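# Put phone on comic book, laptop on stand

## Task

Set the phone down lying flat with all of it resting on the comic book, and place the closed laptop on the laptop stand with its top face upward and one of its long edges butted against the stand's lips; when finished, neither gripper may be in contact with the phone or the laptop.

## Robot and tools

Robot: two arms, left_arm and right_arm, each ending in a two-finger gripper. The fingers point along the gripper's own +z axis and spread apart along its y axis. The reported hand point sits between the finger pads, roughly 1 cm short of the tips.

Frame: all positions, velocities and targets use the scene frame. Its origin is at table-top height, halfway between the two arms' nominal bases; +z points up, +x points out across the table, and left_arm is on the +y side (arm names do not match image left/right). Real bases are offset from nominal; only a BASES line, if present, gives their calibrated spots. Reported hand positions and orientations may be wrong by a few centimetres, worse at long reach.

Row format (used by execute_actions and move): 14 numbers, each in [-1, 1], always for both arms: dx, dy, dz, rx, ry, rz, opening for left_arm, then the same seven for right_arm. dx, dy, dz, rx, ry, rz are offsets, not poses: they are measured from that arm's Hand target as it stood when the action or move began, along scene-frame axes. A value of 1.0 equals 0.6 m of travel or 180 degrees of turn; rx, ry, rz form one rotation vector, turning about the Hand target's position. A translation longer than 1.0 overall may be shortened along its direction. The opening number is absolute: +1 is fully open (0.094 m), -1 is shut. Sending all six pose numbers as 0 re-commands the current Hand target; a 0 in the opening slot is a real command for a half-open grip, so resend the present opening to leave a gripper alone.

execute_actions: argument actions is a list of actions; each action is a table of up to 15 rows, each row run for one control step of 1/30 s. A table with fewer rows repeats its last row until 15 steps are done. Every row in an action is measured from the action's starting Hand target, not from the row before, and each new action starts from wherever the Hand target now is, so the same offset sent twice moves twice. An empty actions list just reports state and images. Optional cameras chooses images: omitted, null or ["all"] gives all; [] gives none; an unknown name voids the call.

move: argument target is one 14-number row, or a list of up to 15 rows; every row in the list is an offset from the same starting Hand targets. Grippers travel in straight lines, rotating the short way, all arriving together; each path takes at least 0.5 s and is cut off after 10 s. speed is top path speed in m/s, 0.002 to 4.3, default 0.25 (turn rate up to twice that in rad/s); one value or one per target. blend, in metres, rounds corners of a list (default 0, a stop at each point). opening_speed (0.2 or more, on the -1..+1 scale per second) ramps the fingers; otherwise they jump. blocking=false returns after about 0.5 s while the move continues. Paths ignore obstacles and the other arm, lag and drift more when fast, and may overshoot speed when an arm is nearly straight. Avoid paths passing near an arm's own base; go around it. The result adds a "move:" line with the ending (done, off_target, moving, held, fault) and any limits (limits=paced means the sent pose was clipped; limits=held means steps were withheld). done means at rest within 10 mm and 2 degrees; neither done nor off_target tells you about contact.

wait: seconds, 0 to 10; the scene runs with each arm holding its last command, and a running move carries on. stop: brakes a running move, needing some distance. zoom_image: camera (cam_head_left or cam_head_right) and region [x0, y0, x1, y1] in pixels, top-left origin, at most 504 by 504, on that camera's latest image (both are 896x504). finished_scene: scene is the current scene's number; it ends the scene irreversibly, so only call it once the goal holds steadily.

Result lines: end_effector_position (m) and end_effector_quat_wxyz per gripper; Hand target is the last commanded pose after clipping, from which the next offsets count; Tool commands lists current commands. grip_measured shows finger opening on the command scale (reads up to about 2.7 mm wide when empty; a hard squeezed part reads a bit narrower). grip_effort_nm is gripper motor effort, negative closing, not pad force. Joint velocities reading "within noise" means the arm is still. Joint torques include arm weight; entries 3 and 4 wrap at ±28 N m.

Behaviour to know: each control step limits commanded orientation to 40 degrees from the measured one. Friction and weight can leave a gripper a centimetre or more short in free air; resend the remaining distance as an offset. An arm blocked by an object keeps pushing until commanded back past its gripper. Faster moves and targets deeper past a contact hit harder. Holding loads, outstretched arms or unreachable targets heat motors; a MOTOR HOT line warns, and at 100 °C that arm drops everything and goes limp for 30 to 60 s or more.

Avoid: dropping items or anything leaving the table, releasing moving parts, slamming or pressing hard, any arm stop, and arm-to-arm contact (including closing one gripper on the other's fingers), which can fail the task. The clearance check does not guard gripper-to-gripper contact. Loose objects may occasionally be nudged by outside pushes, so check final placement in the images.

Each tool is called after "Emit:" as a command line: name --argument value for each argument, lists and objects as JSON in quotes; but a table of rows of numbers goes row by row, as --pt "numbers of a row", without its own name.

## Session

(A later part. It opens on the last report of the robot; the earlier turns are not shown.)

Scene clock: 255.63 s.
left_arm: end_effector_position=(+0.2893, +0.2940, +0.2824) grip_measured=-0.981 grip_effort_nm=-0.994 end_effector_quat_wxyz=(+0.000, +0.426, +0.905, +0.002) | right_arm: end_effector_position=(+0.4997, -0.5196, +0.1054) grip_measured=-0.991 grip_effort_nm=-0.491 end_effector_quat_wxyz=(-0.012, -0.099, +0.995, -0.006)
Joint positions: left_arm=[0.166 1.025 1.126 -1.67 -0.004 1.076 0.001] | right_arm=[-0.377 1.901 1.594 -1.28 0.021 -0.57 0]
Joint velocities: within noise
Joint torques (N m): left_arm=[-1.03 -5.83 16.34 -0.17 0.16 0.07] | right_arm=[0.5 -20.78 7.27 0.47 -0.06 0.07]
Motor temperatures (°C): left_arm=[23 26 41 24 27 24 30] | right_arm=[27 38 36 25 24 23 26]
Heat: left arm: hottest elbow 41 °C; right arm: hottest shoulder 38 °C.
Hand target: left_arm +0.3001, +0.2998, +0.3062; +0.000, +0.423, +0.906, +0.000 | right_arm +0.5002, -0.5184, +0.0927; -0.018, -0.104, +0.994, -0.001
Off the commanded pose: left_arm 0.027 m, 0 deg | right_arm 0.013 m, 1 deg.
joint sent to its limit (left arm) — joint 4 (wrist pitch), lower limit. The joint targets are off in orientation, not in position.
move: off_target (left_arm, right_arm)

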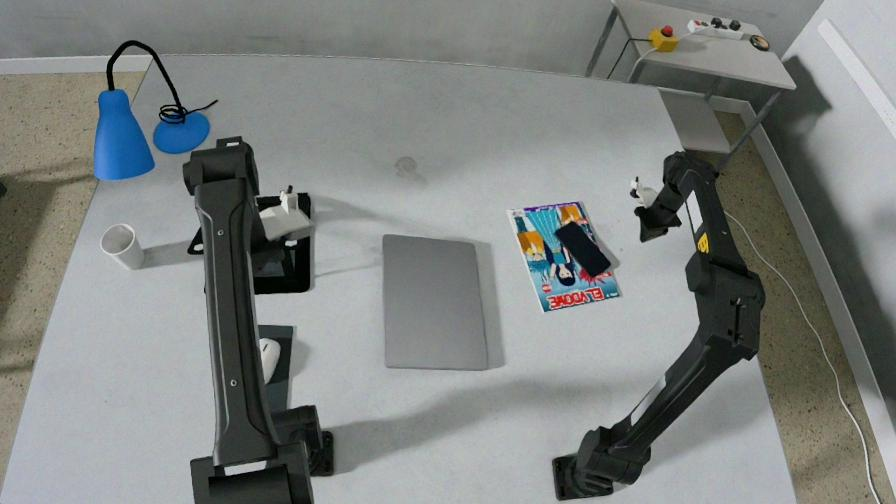

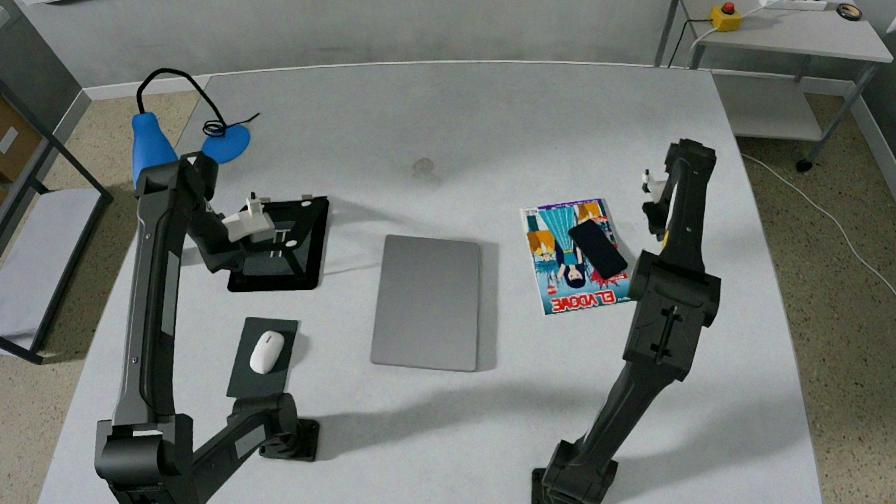

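Emit:
move --pt "0 0 0 0 0 0 -1 0.05 -0.06 0.0 0 0 0 -1" --pt "0 0 0 0 0 0 -1 0.05 -0.06 -0.142 0 0 0 -1" --pt "0 0 0 0 0 0 -1 0.05 0.05 -0.142 0 0 0 -1" --speed '[0.2,0.12,0.06]'

Emit:
zoom_image --camera "cam_head_left" --region '[500, 180, 660, 320]'

Emit:
zoom_image --camera "cam_head_right" --region '[520, 180, 680, 320]'

Scene clock: 263.50 s.
left_arm: end_effector_position=(+0.2893, +0.2940, +0.2824) grip_measured=-0.981 grip_effort_nm=-0.989 end_effector_quat_wxyz=(+0.000, +0.426, +0.905, +0.002) | right_arm: end_effector_position=(+0.5336, -0.5003, +0.0149) grip_measured=-0.991 grip_effort_nm=-0.496 end_effector_quat_wxyz=(-0.014, -0.100, +0.995, -0.006)
Joint positions: left_arm=[0.166 1.025 1.126 -1.67 -0.004 1.076 0.001] | right_arm=[-0.325 2.056 1.586 -1.122 0.022 -0.52 0]
Joint velocities: within noise
Joint torques (N m): left_arm=[-0.26 -5.42 16.4 -0.06 0.16 0.08] | right_arm=[1.44 -23.47 5.72 0.44 -0.16 0.2]
Motor temperatures (°C): left_arm=[23 26 41 24 27 24 30] | right_arm=[27 37 35 25 24 23 26]
Heat: left arm: hottest elbow 41 °C; right arm: hottest shoulder 37 °C.
Hand target: left_arm +0.3001, +0.2998, +0.3062; +0.000, +0.423, +0.906, +0.000 | right_arm +0.5303, -0.4887, +0.0076; -0.018, -0.104, +0.994, -0.002
Off the commanded pose: left_arm 0.027 m, 0 deg | right_arm 0.014 m, 1 deg.
joint sent to its limit (left arm) — joint 4 (wrist pitch), lower limit. The joint targets are off in orientation, not in position.
move: off_target (left_arm, right_arm)

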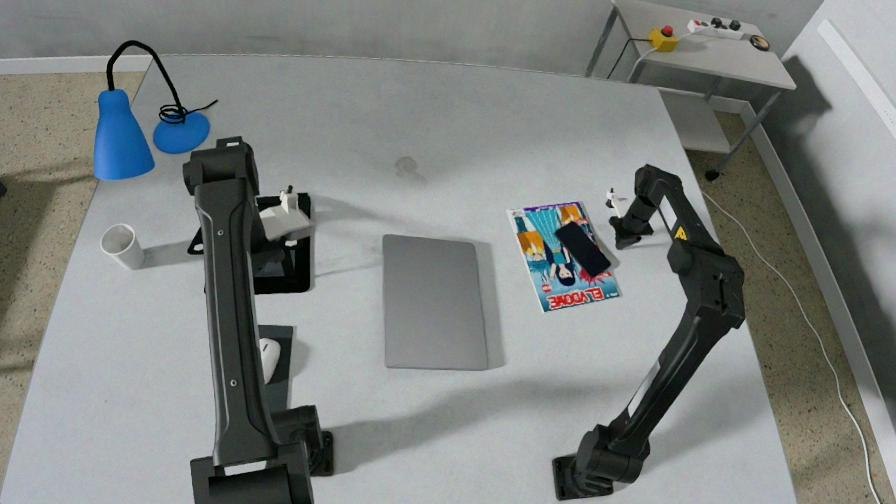

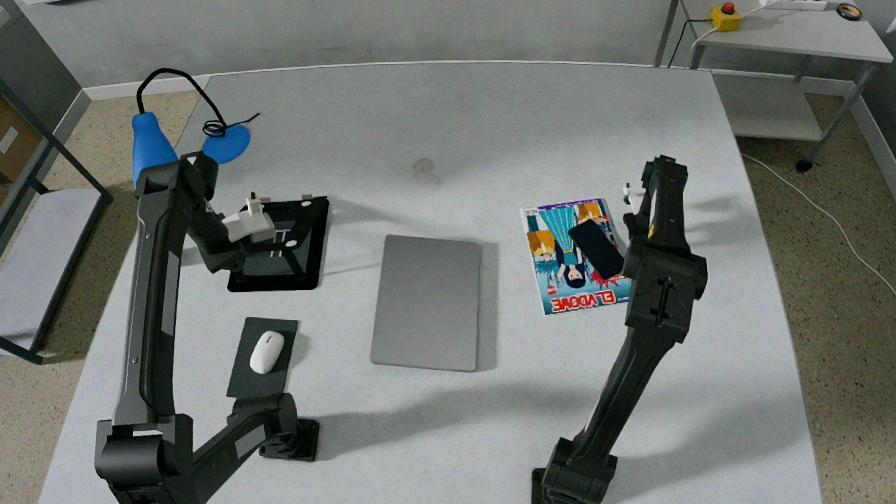

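Scaled by 3.150.

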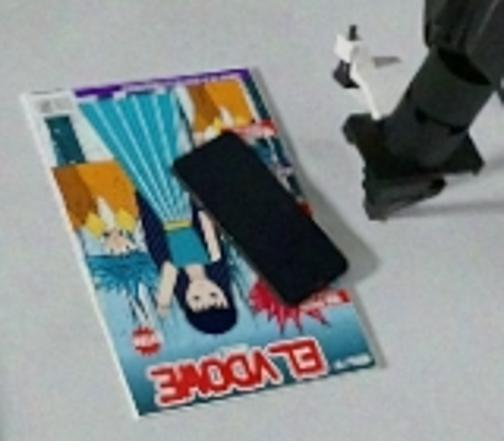

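Scaled by 3.150.

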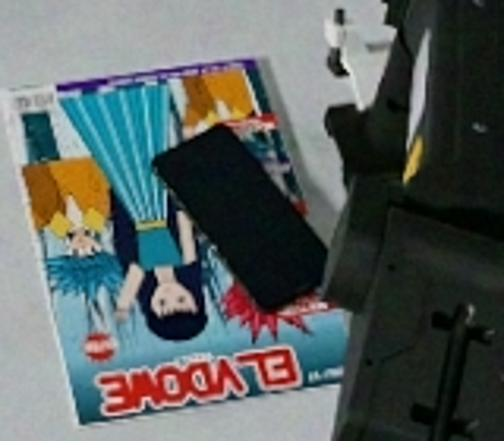

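Emit:
move --pt "0 0 0 0 0 0 -1 -0.042 0.02 0.0 0 0 0 -1" --pt "0 0 0 0 0 0 -1 -0.042 0.11 0 0 0 0 -1" --speed '[0.1,0.06]'

Emit:
zoom_image --camera "cam_head_left" --region '[500, 180, 660, 320]'

Emit:
zoom_image --camera "cam_head_right" --region '[520, 180, 680, 320]'

Scene clock: 269.33 s.
left_arm: end_effector_position=(+0.2893, +0.2940, +0.2824) grip_measured=-0.981 grip_effort_nm=-0.989 end_effector_quat_wxyz=(+0.000, +0.426, +0.905, +0.002) | right_arm: end_effector_position=(+0.5090, -0.4388, +0.0138) grip_measured=-0.991 grip_effort_nm=-0.486 end_effector_quat_wxyz=(-0.014, -0.096, +0.995, -0.007)
Joint positions: left_arm=[0.166 1.025 1.126 -1.67 -0.004 1.076 0.001] | right_arm=[-0.234 1.965 1.431 -1.059 0.022 -0.421 0]
Joint velocities: within noise
Joint torques (N m): left_arm=[-1.26 -5.95 16.24 -0.12 0.14 0.12] | right_arm=[2.08 -21.71 5.45 0.4 -0.26 0.24]
Motor temperatures (°C): left_arm=[23 26 41 24 27 24 30] | right_arm=[27 37 35 25 24 23 26]
Heat: left arm: hottest elbow 41 °C; right arm: hottest shoulder 37 °C.
Hand target: left_arm +0.3001, +0.2998, +0.3062; +0.000, +0.423, +0.906, +0.000 | right_arm +0.5050, -0.4225, +0.0075; -0.018, -0.104, +0.994, -0.001
Off the commanded pose: left_arm 0.027 m, 0 deg | right_arm 0.018 m, 1 deg.
joint sent to its limit (left arm) — joint 4 (wrist pitch), lower limit. The joint targets are off in orientation, not in position.
move: off_target (left_arm, right_arm)

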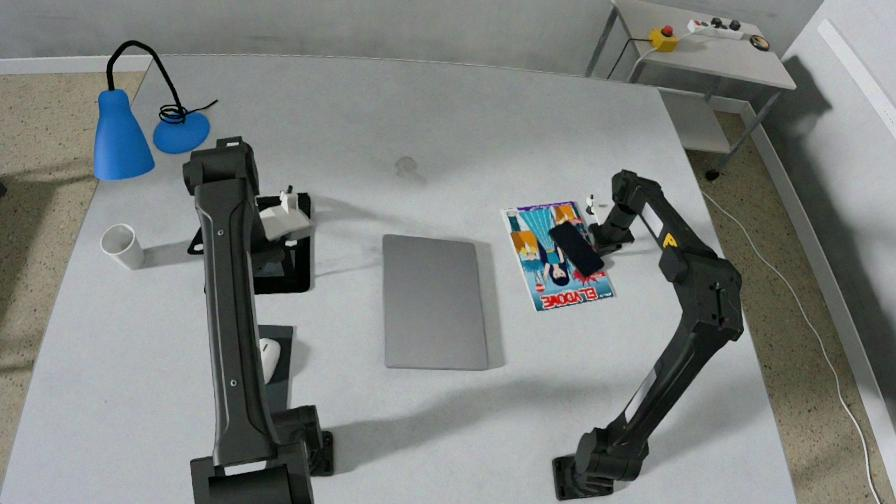

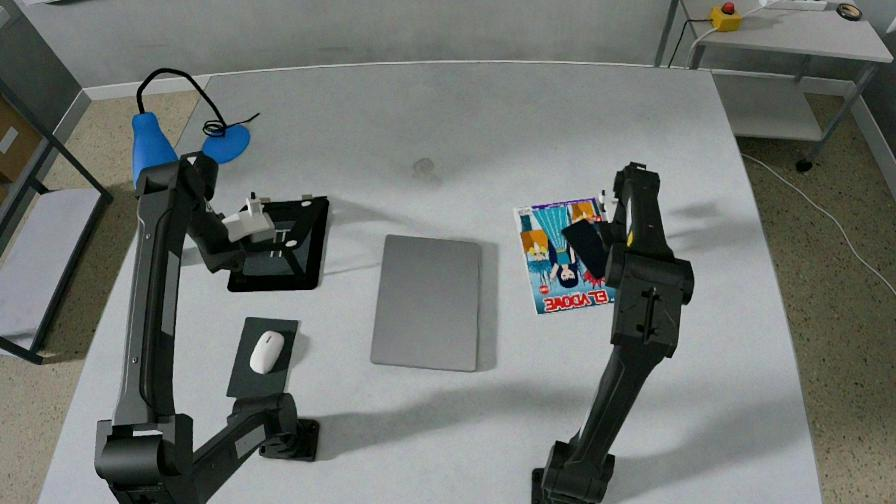

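Scaled by 3.150.

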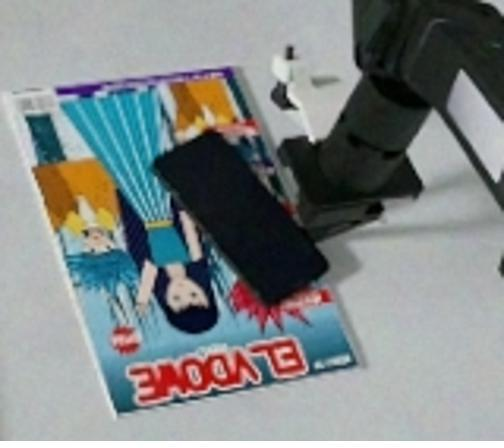

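Scaled by 3.150.

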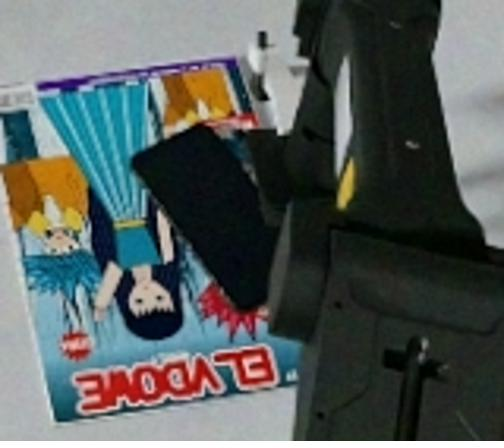

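Emit:
move --pt "0 0 0 0 0 0 -1 0.0 -0.06 0.0 0 0 0 -1" --pt "0 0 0 0 0 0 -1 -0.02 -0.06 0.06 0 0 0 -1" --pt "0 0 0 0 0 0 -1 -0.02 -0.06 0.009 0 0 0 -1" --pt "0 0 0 0 0 0 -1 -0.02 -0.025 0.009 0 0 0 -1" --speed '[0.1,0.15,0.1,0.06]'

Emit:
zoom_image --camera "cam_head_left" --region '[500, 180, 660, 320]'

Scene clock: 278.13 s.
left_arm: end_effector_position=(+0.2893, +0.2940, +0.2824) grip_measured=-0.981 grip_effort_nm=-0.989 end_effector_quat_wxyz=(+0.000, +0.426, +0.905, +0.002) | right_arm: end_effector_position=(+0.4945, -0.4447, +0.0159) grip_measured=-0.991 grip_effort_nm=-0.491 end_effector_quat_wxyz=(-0.018, -0.102, +0.995, -0.001)
Joint positions: left_arm=[0.166 1.025 1.126 -1.67 -0.004 1.076 0.001] | right_arm=[-0.253 1.94 1.396 -1.06 0.015 -0.451 0]
Joint velocities: within noise
Joint torques (N m): left_arm=[-0.38 -6.18 16.32 -0.03 0.18 0.11] | right_arm=[1.32 -21.25 6.04 0.42 0.01 0.22]
Motor temperatures (°C): left_arm=[23 26 42 24 27 24 30] | right_arm=[27 38 34 25 24 23 26]
Heat: left arm: hottest elbow 42 °C; right arm: hottest shoulder 38 °C.
Hand target: left_arm +0.3001, +0.2998, +0.3062; +0.000, +0.423, +0.906, +0.000 | right_arm +0.4931, -0.4375, +0.0130; -0.018, -0.104, +0.994, -0.002
Off the commanded pose: left_arm 0.027 m, 0 deg | right_arm 0.008 m, 0 deg.
joint sent to its limit (left arm) — joint 4 (wrist pitch), lower limit. The joint targets are off in orientation, not in position.
move: off_target (left_arm)

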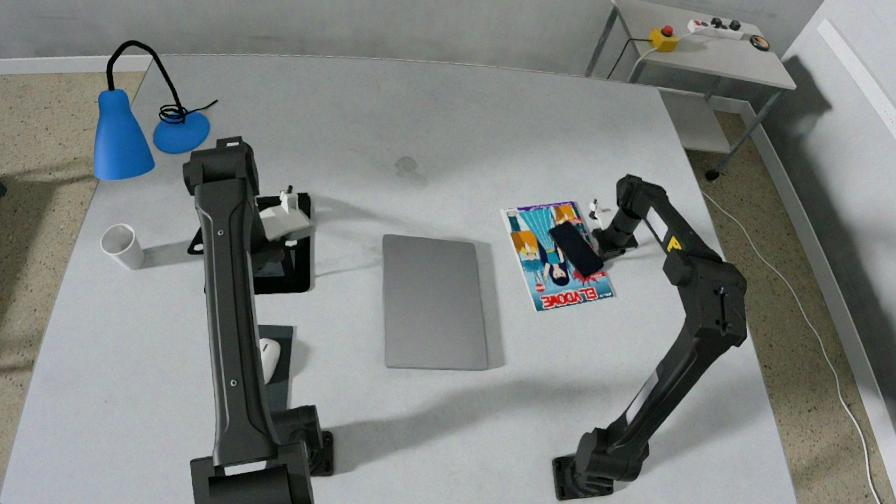

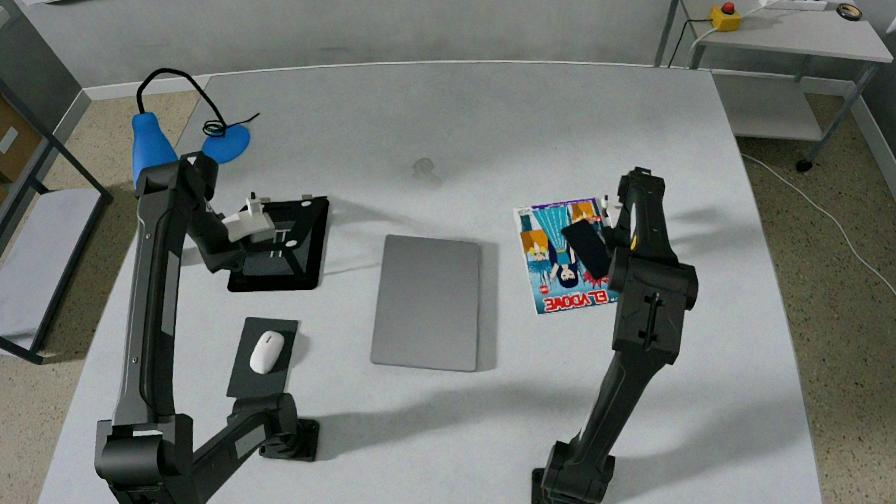

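Scaled by 3.150.

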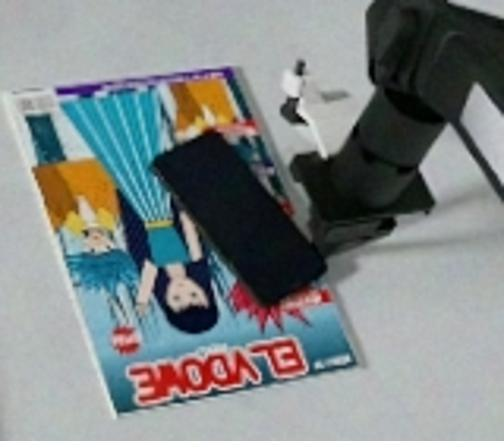

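Emit:
move --pt "0 0 0 0 0 0 -1 0.0 -0.03 0.0 0 0 0 -1" --pt "0 0 0 0 0 0 -1 0 -0.03 0.06 0 0 0 -1" --pt "0 0 0 0 0 0 -1 0 -0.03 0.012 0 0 0 -1" --pt "0 0 0 0 0 0 -1 0 0.025 0.012 0 0 0 -1" --speed '[0.1,0.15,0.1,0.06]'

Emit:
zoom_image --camera "cam_head_left" --region '[500, 180, 660, 320]'

Scene clock: 283.50 s.
left_arm: end_effector_position=(+0.2893, +0.2940, +0.2824) grip_measured=-0.981 grip_effort_nm=-0.989 end_effector_quat_wxyz=(+0.000, +0.426, +0.905, +0.002) | right_arm: end_effector_position=(+0.4943, -0.4290, +0.0195) grip_measured=-0.991 grip_effort_nm=-0.491 end_effector_quat_wxyz=(-0.021, -0.103, +0.994, -0.001)
Joint positions: left_arm=[0.166 1.025 1.126 -1.67 -0.004 1.076 0.001] | right_arm=[-0.224 1.93 1.391 -1.072 0.016 -0.424 0]
Joint velocities: within noise
Joint torques (N m): left_arm=[-0.73 -6.48 16.44 -0.1 0.13 0.04] | right_arm=[1.14 -21.89 6.02 0.4 -0.04 0.18]
Motor temperatures (°C): left_arm=[23 26 42 24 27 24 30] | right_arm=[27 38 35 25 24 23 26]
Heat: left arm: hottest elbow 42 °C; right arm: hottest shoulder 38 °C.
Hand target: left_arm +0.3001, +0.2998, +0.3062; +0.000, +0.423, +0.906, +0.000 | right_arm +0.4929, -0.4226, +0.0201; -0.018, -0.104, +0.994, -0.002
Off the commanded pose: left_arm 0.027 m, 0 deg | right_arm 0.007 m, 0 deg.
joint sent to its limit (left arm) — joint 4 (wrist pitch), lower limit. The joint targets are off in orientation, not in position.
move: off_target (left_arm)

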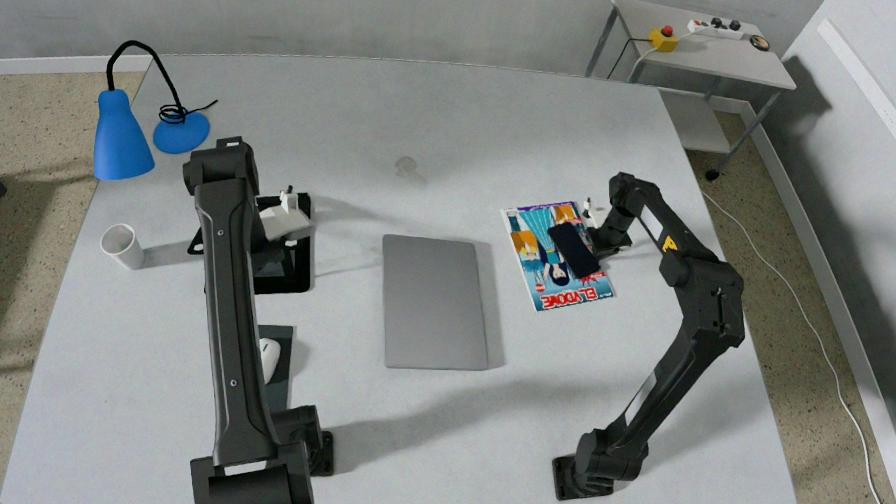

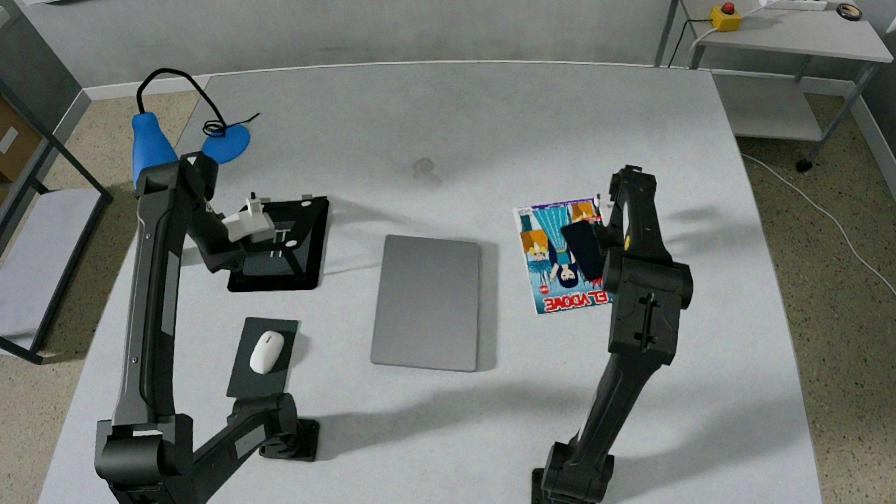

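Scaled by 3.150.

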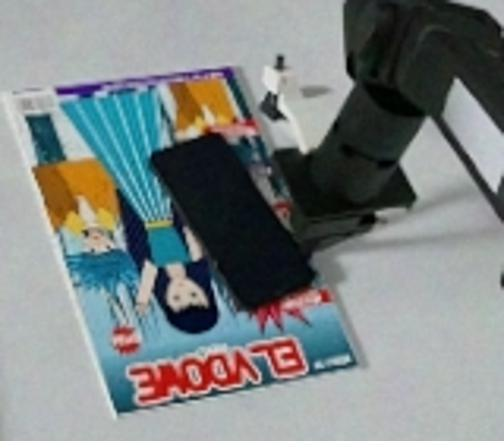

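Emit:
move --pt "0 0 0 0 0 0 -1 0 0.035 0 0 0 0 -1" --speed 0.06

Emit:
zoom_image --camera "cam_head_left" --region '[500, 180, 660, 320]'

Scene clock: 285.87 s.
left_arm: end_effector_position=(+0.2893, +0.2940, +0.2824) grip_measured=-0.981 grip_effort_nm=-0.989 end_effector_quat_wxyz=(+0.000, +0.426, +0.905, +0.002) | right_arm: end_effector_position=(+0.4946, -0.4105, +0.0181) grip_measured=-0.991 grip_effort_nm=-0.486 end_effector_quat_wxyz=(-0.023, -0.101, +0.995, -0.002)
Joint positions: left_arm=[0.166 1.025 1.126 -1.67 -0.004 1.076 0.001] | right_arm=[-0.19 1.926 1.38 -1.068 0.017 -0.386 0]
Joint velocities: within noise
Joint torques (N m): left_arm=[-0.03 -5.89 16.25 0.01 0.12 0.09] | right_arm=[1.38 -22.12 5.81 0.46 -0.13 0.19]
Motor temperatures (°C): left_arm=[23 26 42 24 27 24 30] | right_arm=[27 37 34 25 24 23 26]
Heat: left arm: hottest elbow 42 °C; right arm: hottest shoulder 37 °C.
Hand target: left_arm +0.3001, +0.2998, +0.3062; +0.000, +0.423, +0.906, +0.000 | right_arm +0.4931, -0.4015, +0.0202; -0.018, -0.104, +0.994, -0.002
Off the commanded pose: left_arm 0.027 m, 0 deg | right_arm 0.009 m, 1 deg.
joint sent to its limit (left arm) — joint 4 (wrist pitch), lower limit. The joint targets are off in orientation, not in position.
move: off_target (left_arm)

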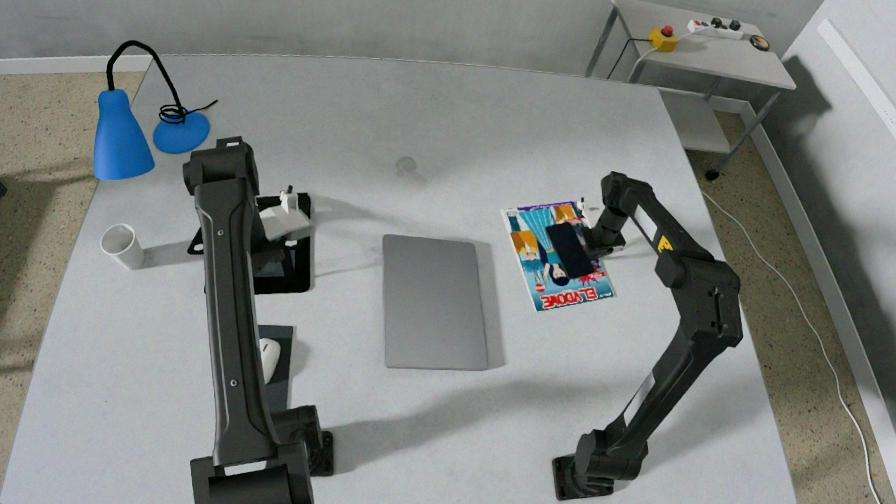

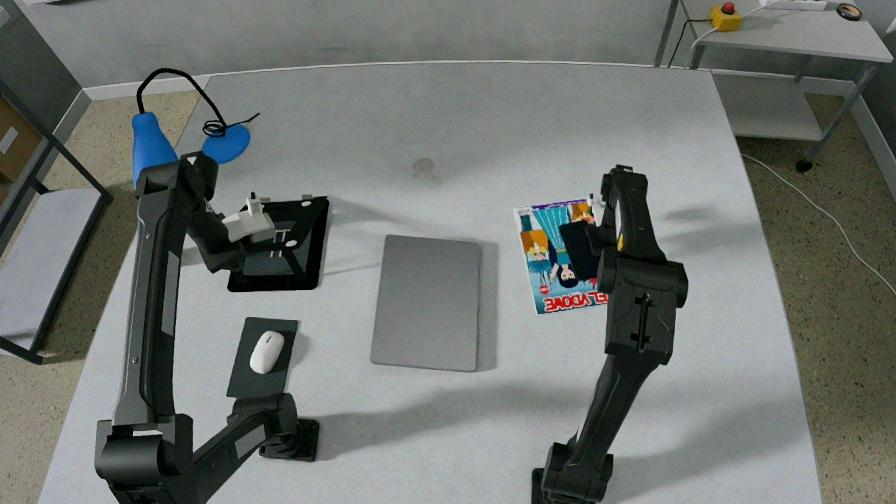

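Scaled by 3.150.

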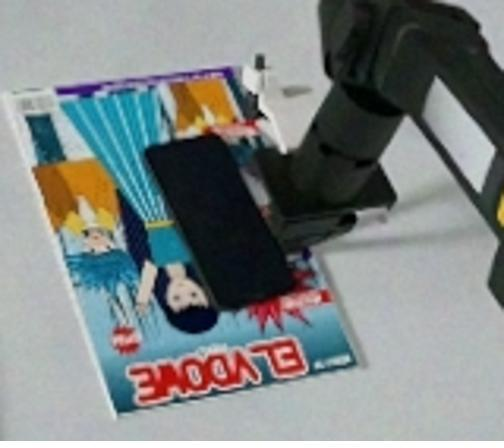

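Emit:
move --pt "0 0 0 0.06 -0.066 -0.03 0.5 0 -0.1 0.01 0 0 0 -1" --pt "-0.009 0.009 -0.1 0.12 -0.132 -0.06 0.5 0 -0.1 0.2 0 0 0 -1" --pt "-0.009 0.009 -0.185 0.2385 -0.2637 -0.1213 0.5 -0.35 -0.1 0.3 0 0 0 -1" --speed '[0.15,0.25,0.3]'

Emit:
zoom_image --camera "cam_head_left" --region '[180, 170, 380, 370]'

Emit:
zoom_image --camera "cam_head_right" --region '[180, 170, 380, 370]'

Emit:
zoom_image --camera "cam_head_left" --region '[490, 180, 650, 320]'

Scene clock: 357.87 s.
left_arm: end_effector_position=(+0.2935, +0.3074, +0.1948) grip_measured=+0.498 grip_effort_nm=0.125 end_effector_quat_wxyz=(+0.196, +0.514, +0.683, +0.481) | right_arm: end_effector_position=(+0.2916, -0.4603, +0.2031) grip_measured=-0.991 grip_effort_nm=-0.491 end_effector_quat_wxyz=(-0.011, -0.106, +0.994, -0.006)
Joint positions: left_arm=[-0.128 0.345 0.323 -0.55 -0.557 1.501 0.07] | right_arm=[-0.434 1.286 1.117 -1.414 0.02 -0.642 0]
Joint velocities: within noise
Joint torques (N m): left_arm=[-2.67 -0.73 10.85 2.54 -0.09 0] | right_arm=[-0.38 -11.52 7.2 -0.23 0.04 0.05]
Motor temperatures (°C): left_arm=[23 25 42 24 27 24 30] | right_arm=[27 38 33 25 24 23 26]
Heat: left arm: hottest elbow 42 °C; right arm: hottest shoulder 38 °C.
Hand target: left_arm +0.2948, +0.3052, +0.1951; +0.204, +0.515, +0.677, +0.485 | right_arm +0.2831, -0.4616, +0.2002; -0.018, -0.104, +0.994, -0.002
Off the commanded pose: left_arm 0.003 m, 1 deg | right_arm 0.009 m, 1 deg.
move: done

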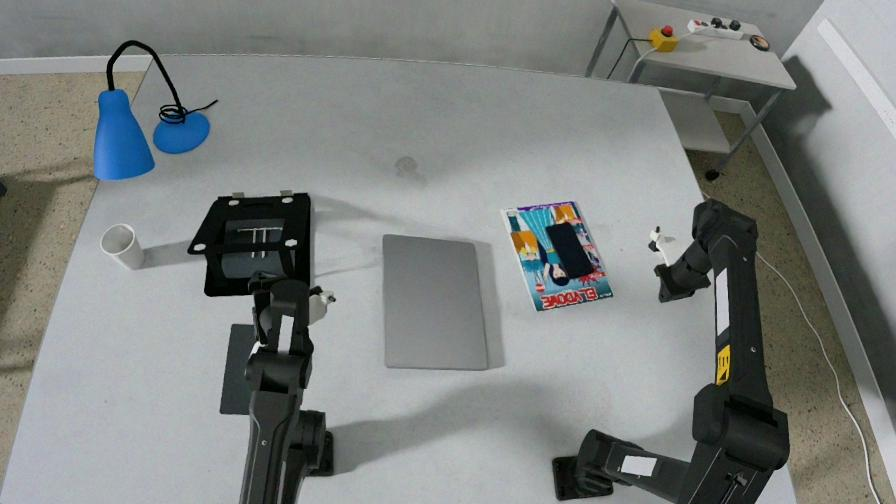

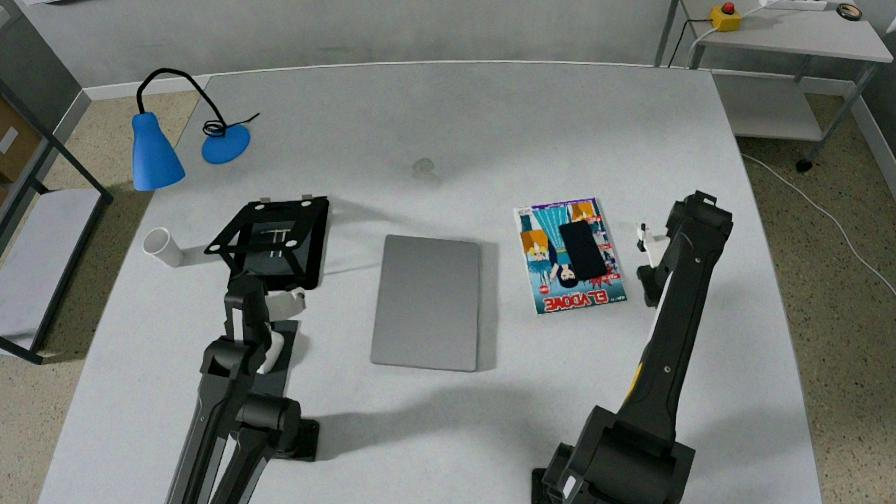

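Scaled by 2.520.

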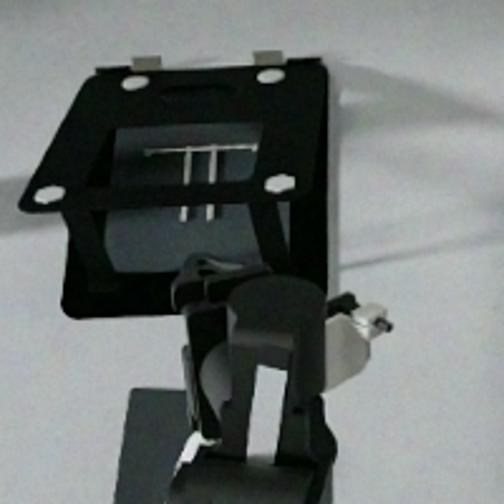

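Scaled by 2.520.

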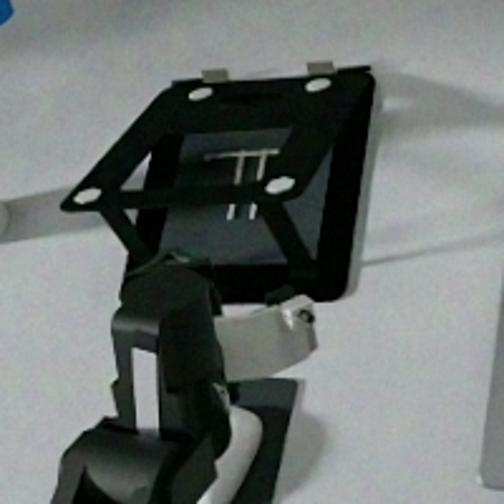

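Scaled by 3.150.

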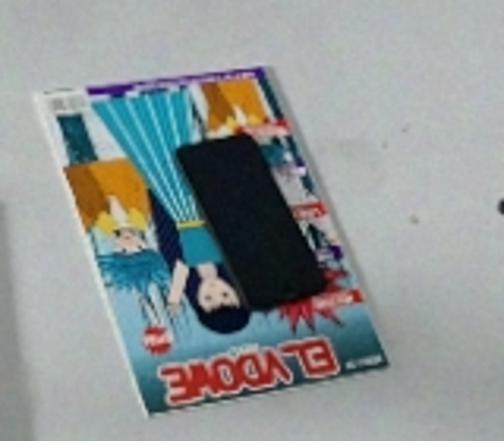

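Emit:
zoom_image --camera "cam_head_left" --region '[220, 220, 340, 310]'

Emit:
zoom_image --camera "cam_head_right" --region '[200, 220, 320, 310]'

Scaled by 4.200.

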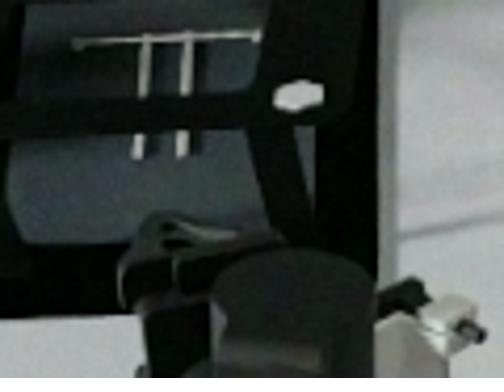

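Scaled by 4.200.

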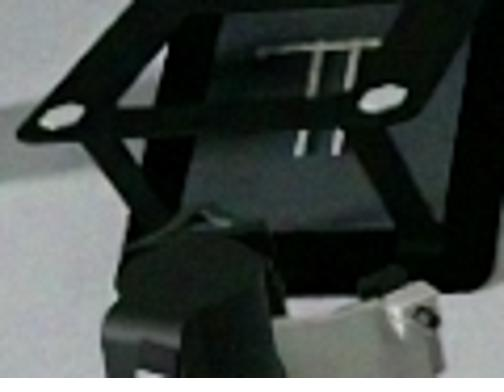

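Emit:
move --target '[0.117,0.067,-0.067,0,0,0,0.5, 0,0,0,0,0,0,-1]' --speed 0.12

Emit:
zoom_image --camera "cam_head_left" --region '[180, 190, 340, 310]'

Emit:
zoom_image --camera "cam_head_right" --region '[190, 190, 350, 310]'

Scene clock: 369.40 s.
left_arm: end_effector_position=(+0.3630, +0.3405, +0.1532) grip_measured=+0.498 grip_effort_nm=0.125 end_effector_quat_wxyz=(+0.205, +0.519, +0.677, +0.480) | right_arm: end_effector_position=(+0.2916, -0.4603, +0.2031) grip_measured=-0.991 grip_effort_nm=-0.491 end_effector_quat_wxyz=(-0.011, -0.106, +0.994, -0.006)
Joint positions: left_arm=[0.087 0.765 0.291 -0.033 -0.352 1.632 0.07] | right_arm=[-0.434 1.286 1.117 -1.414 0.02 -0.642 0]
Joint velocities: within noise
Joint torques (N m): left_arm=[-0.26 -2.32 10.95 2.59 0.04 0.04] | right_arm=[-0.38 -11.58 7.23 -0.23 0.04 0.09]
Motor temperatures (°C): left_arm=[23 25 40 24 27 24 29] | right_arm=[27 37 33 25 24 23 26]
Heat: left arm: hottest elbow 40 °C; right arm: hottest shoulder 37 °C.
Hand target: left_arm +0.3650, +0.3455, +0.1551; +0.205, +0.514, +0.677, +0.486 | right_arm +0.2831, -0.4616, +0.2002; -0.018, -0.104, +0.994, -0.002
Off the commanded pose: left_arm 0.006 m, 1 deg | right_arm 0.009 m, 1 deg.
move: done

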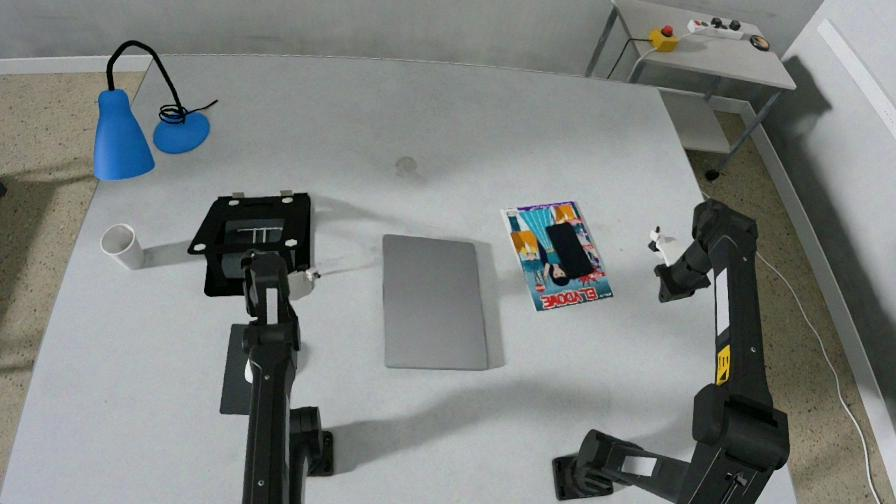

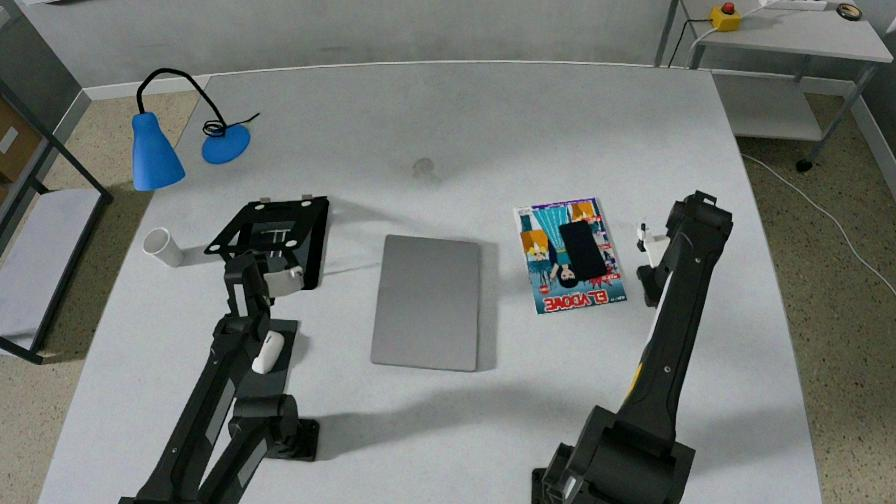

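Scaled by 3.150.

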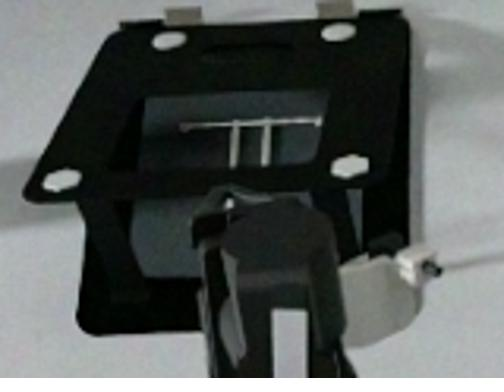

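Scaled by 3.150.

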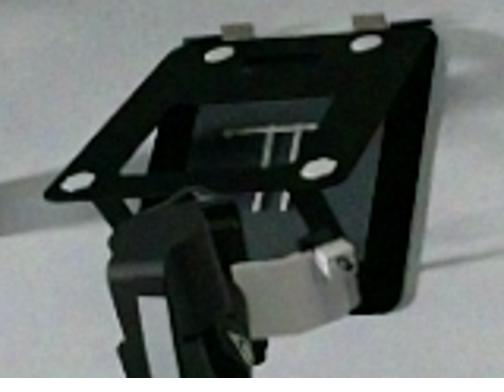

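Emit:
move --target '[0.038,0.022,-0.02,0,0,0,0.5, 0,0,0,0,0,0,-1]' --speed 0.08 --cameras '[]'

Emit:
move --target '[0,0,0,0,0,0,-1, 0,0,0,0,0,0,-1]' --opening_speed 0.8

Emit:
zoom_image --camera "cam_head_left" --region '[180, 190, 340, 310]'

Emit:
zoom_image --camera "cam_head_right" --region '[190, 190, 350, 310]'

Scene clock: 373.33 s.
left_arm: end_effector_position=(+0.3788, +0.3519, +0.1310) grip_measured=+0.498 grip_effort_nm=0.120 end_effector_quat_wxyz=(+0.199, +0.523, +0.680, +0.473) | right_arm: end_effector_position=(+0.2916, -0.4603, +0.2031) grip_measured=-0.991 grip_effort_nm=-0.491 end_effector_quat_wxyz=(-0.011, -0.106, +0.994, -0.006)
Joint positions: left_arm=[0.131 0.915 0.291 0.103 -0.313 1.654 0.07] | right_arm=[-0.434 1.286 1.117 -1.414 0.02 -0.642 0]
Joint velocities: within noise
Joint torques (N m): left_arm=[-0.56 -3.43 12.05 2.33 0.02 0.03] | right_arm=[-0.32 -11.63 7.2 -0.23 0.05 0.09]
Motor temperatures (°C): left_arm=[23 25 40 24 27 24 29] | right_arm=[27 37 33 25 24 23 26]
Heat: left arm: hottest elbow 40 °C; right arm: hottest shoulder 37 °C.
Hand target: left_arm +0.3878, +0.3586, +0.1431; +0.205, +0.514, +0.677, +0.486 | right_arm +0.2831, -0.4616, +0.2002; -0.018, -0.104, +0.994, -0.002
Off the commanded pose: left_arm 0.017 m, 2 deg | right_arm 0.009 m, 1 deg.
move: off_target (left_arm)
No camera images: "cameras" was empty.

Scene clock: 375.53 s.
left_arm: end_effector_position=(+0.3822, +0.3521, +0.1350) grip_measured=-0.979 grip_effort_nm=-0.926 end_effector_quat_wxyz=(+0.207, +0.519, +0.676, +0.480) | right_arm: end_effector_position=(+0.2916, -0.4603, +0.2031) grip_measured=-0.991 grip_effort_nm=-0.491 end_effector_quat_wxyz=(-0.011, -0.106, +0.994, -0.006)
Joint positions: left_arm=[0.132 0.92 0.291 0.132 -0.31 1.655 0.001] | right_arm=[-0.434 1.286 1.117 -1.414 0.02 -0.642 0]
Joint velocities: within noise
Joint torques (N m): left_arm=[-1.2 -4.54 12.18 1.66 -0.04 0.03] | right_arm=[-0.38 -11.69 7.21 -0.23 0.05 0.08]
Motor temperatures (°C): left_arm=[23 25 40 24 27 24 29] | right_arm=[27 37 33 25 24 23 26]
Heat: left arm: hottest elbow 40 °C; right arm: hottest shoulder 37 °C.
Hand target: left_arm +0.3878, +0.3586, +0.1431; +0.205, +0.515, +0.676, +0.486 | right_arm +0.2831, -0.4616, +0.2002; -0.018, -0.104, +0.994, -0.002
Off the commanded pose: left_arm 0.012 m, 1 deg | right_arm 0.009 m, 1 deg.
move: off_target (left_arm)

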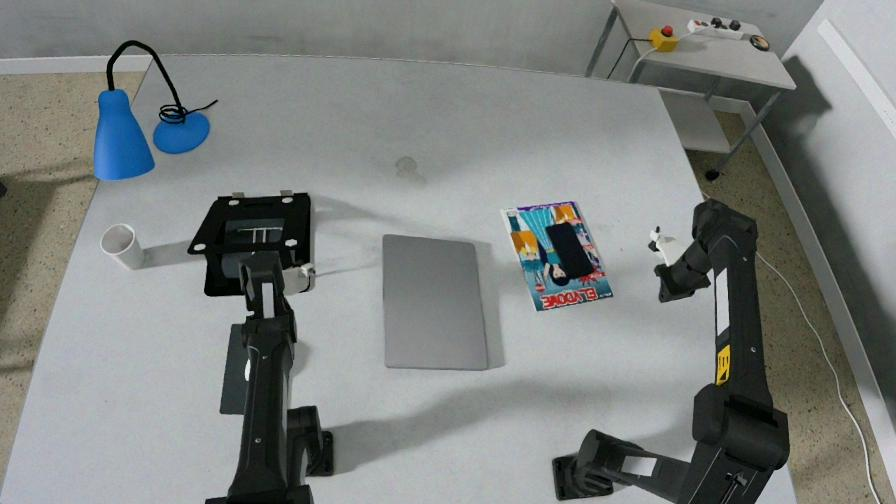

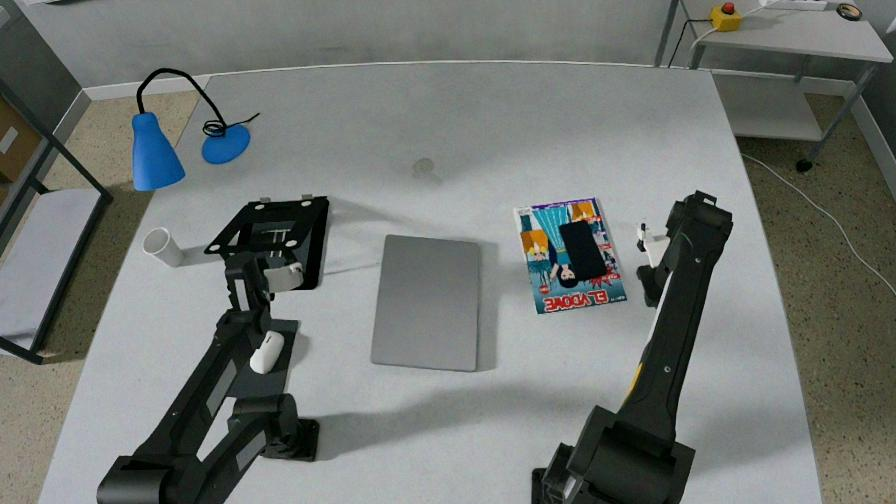

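Scaled by 3.150.

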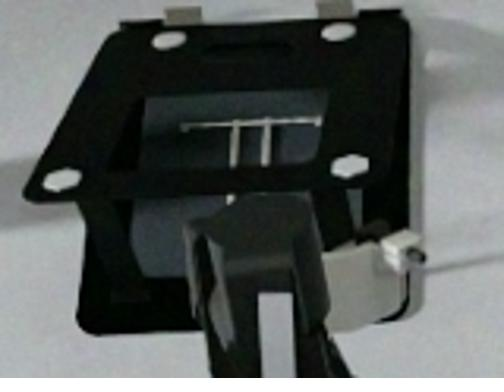

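Scaled by 3.150.

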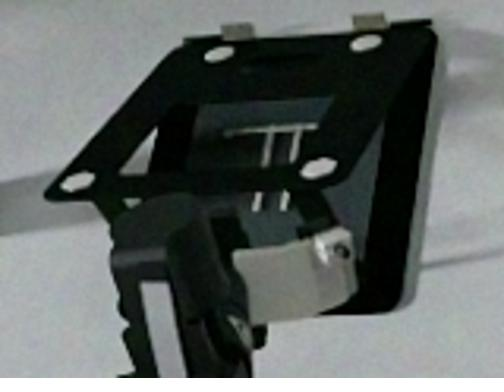

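Emit:
move --pt "0 0 0 0 0 0 0.6 0 0 0 0 0 0 -1" --pt "-0.05 -0.03 0.03 0 0 0 0.6 0 0 0 0 0 0 -1" --pt "-0.01 -0.01 0.05 0 0 0 0.6 0 0 0 0 0 0 -1" --speed 0.12

Emit:
zoom_image --camera "cam_head_left" --region '[200, 210, 320, 300]'

Emit:
zoom_image --camera "cam_head_right" --region '[200, 210, 320, 300]'

Scene clock: 381.47 s.
left_arm: end_effector_position=(+0.3624, +0.3460, +0.1425) grip_measured=+0.598 grip_effort_nm=0.129 end_effector_quat_wxyz=(+0.191, +0.528, +0.681, +0.470) | right_arm: end_effector_position=(+0.2916, -0.4603, +0.2031) grip_measured=-0.991 grip_effort_nm=-0.491 end_effector_quat_wxyz=(-0.011, -0.106, +0.994, -0.006)
Joint positions: left_arm=[0.112 0.797 0.291 -0.033 -0.334 1.651 0.075] | right_arm=[-0.434 1.286 1.117 -1.414 0.02 -0.642 0]
Joint velocities: within noise
Joint torques (N m): left_arm=[-0.38 -2.78 16.69 1.26 0.03 -0.05] | right_arm=[-0.38 -11.63 7.25 -0.21 0.04 0.09]
Motor temperatures (°C): left_arm=[23 25 40 24 27 24 29] | right_arm=[27 37 33 25 24 23 26]
Heat: left arm: hottest elbow 40 °C; right arm: hottest shoulder 37 °C.
Hand target: left_arm +0.3818, +0.3526, +0.1730; +0.204, +0.515, +0.677, +0.485 | right_arm +0.2831, -0.4616, +0.2002; -0.018, -0.104, +0.994, -0.002
Off the commanded pose: left_arm 0.037 m, 3 deg | right_arm 0.009 m, 1 deg.
move: off_target (left_arm)

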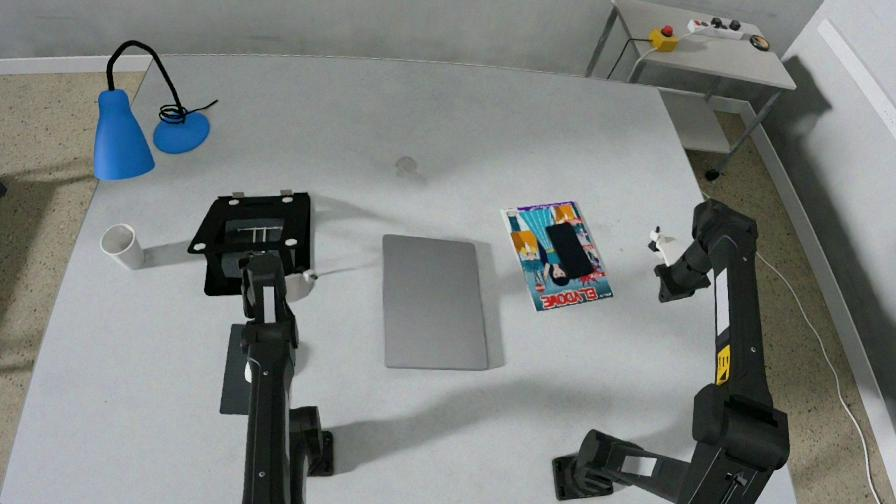

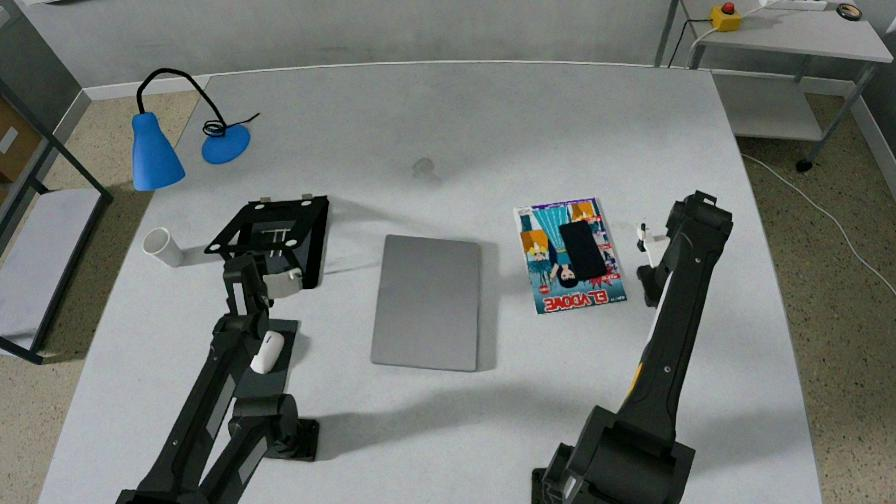

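Scaled by 4.200.

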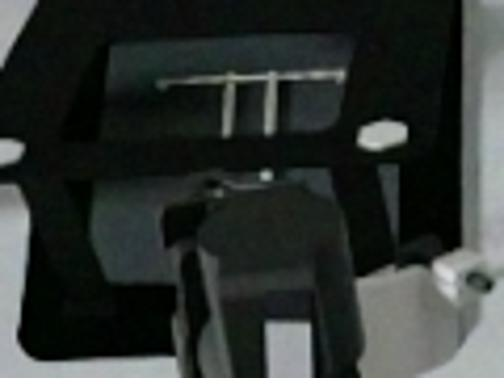

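Scaled by 4.200.

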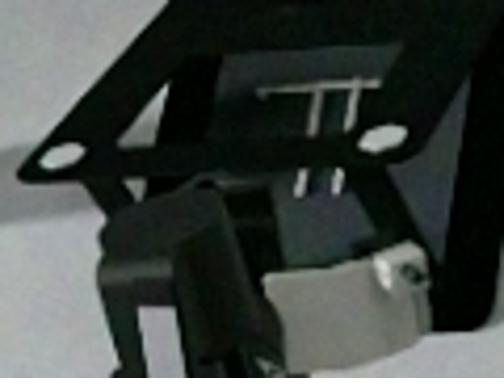

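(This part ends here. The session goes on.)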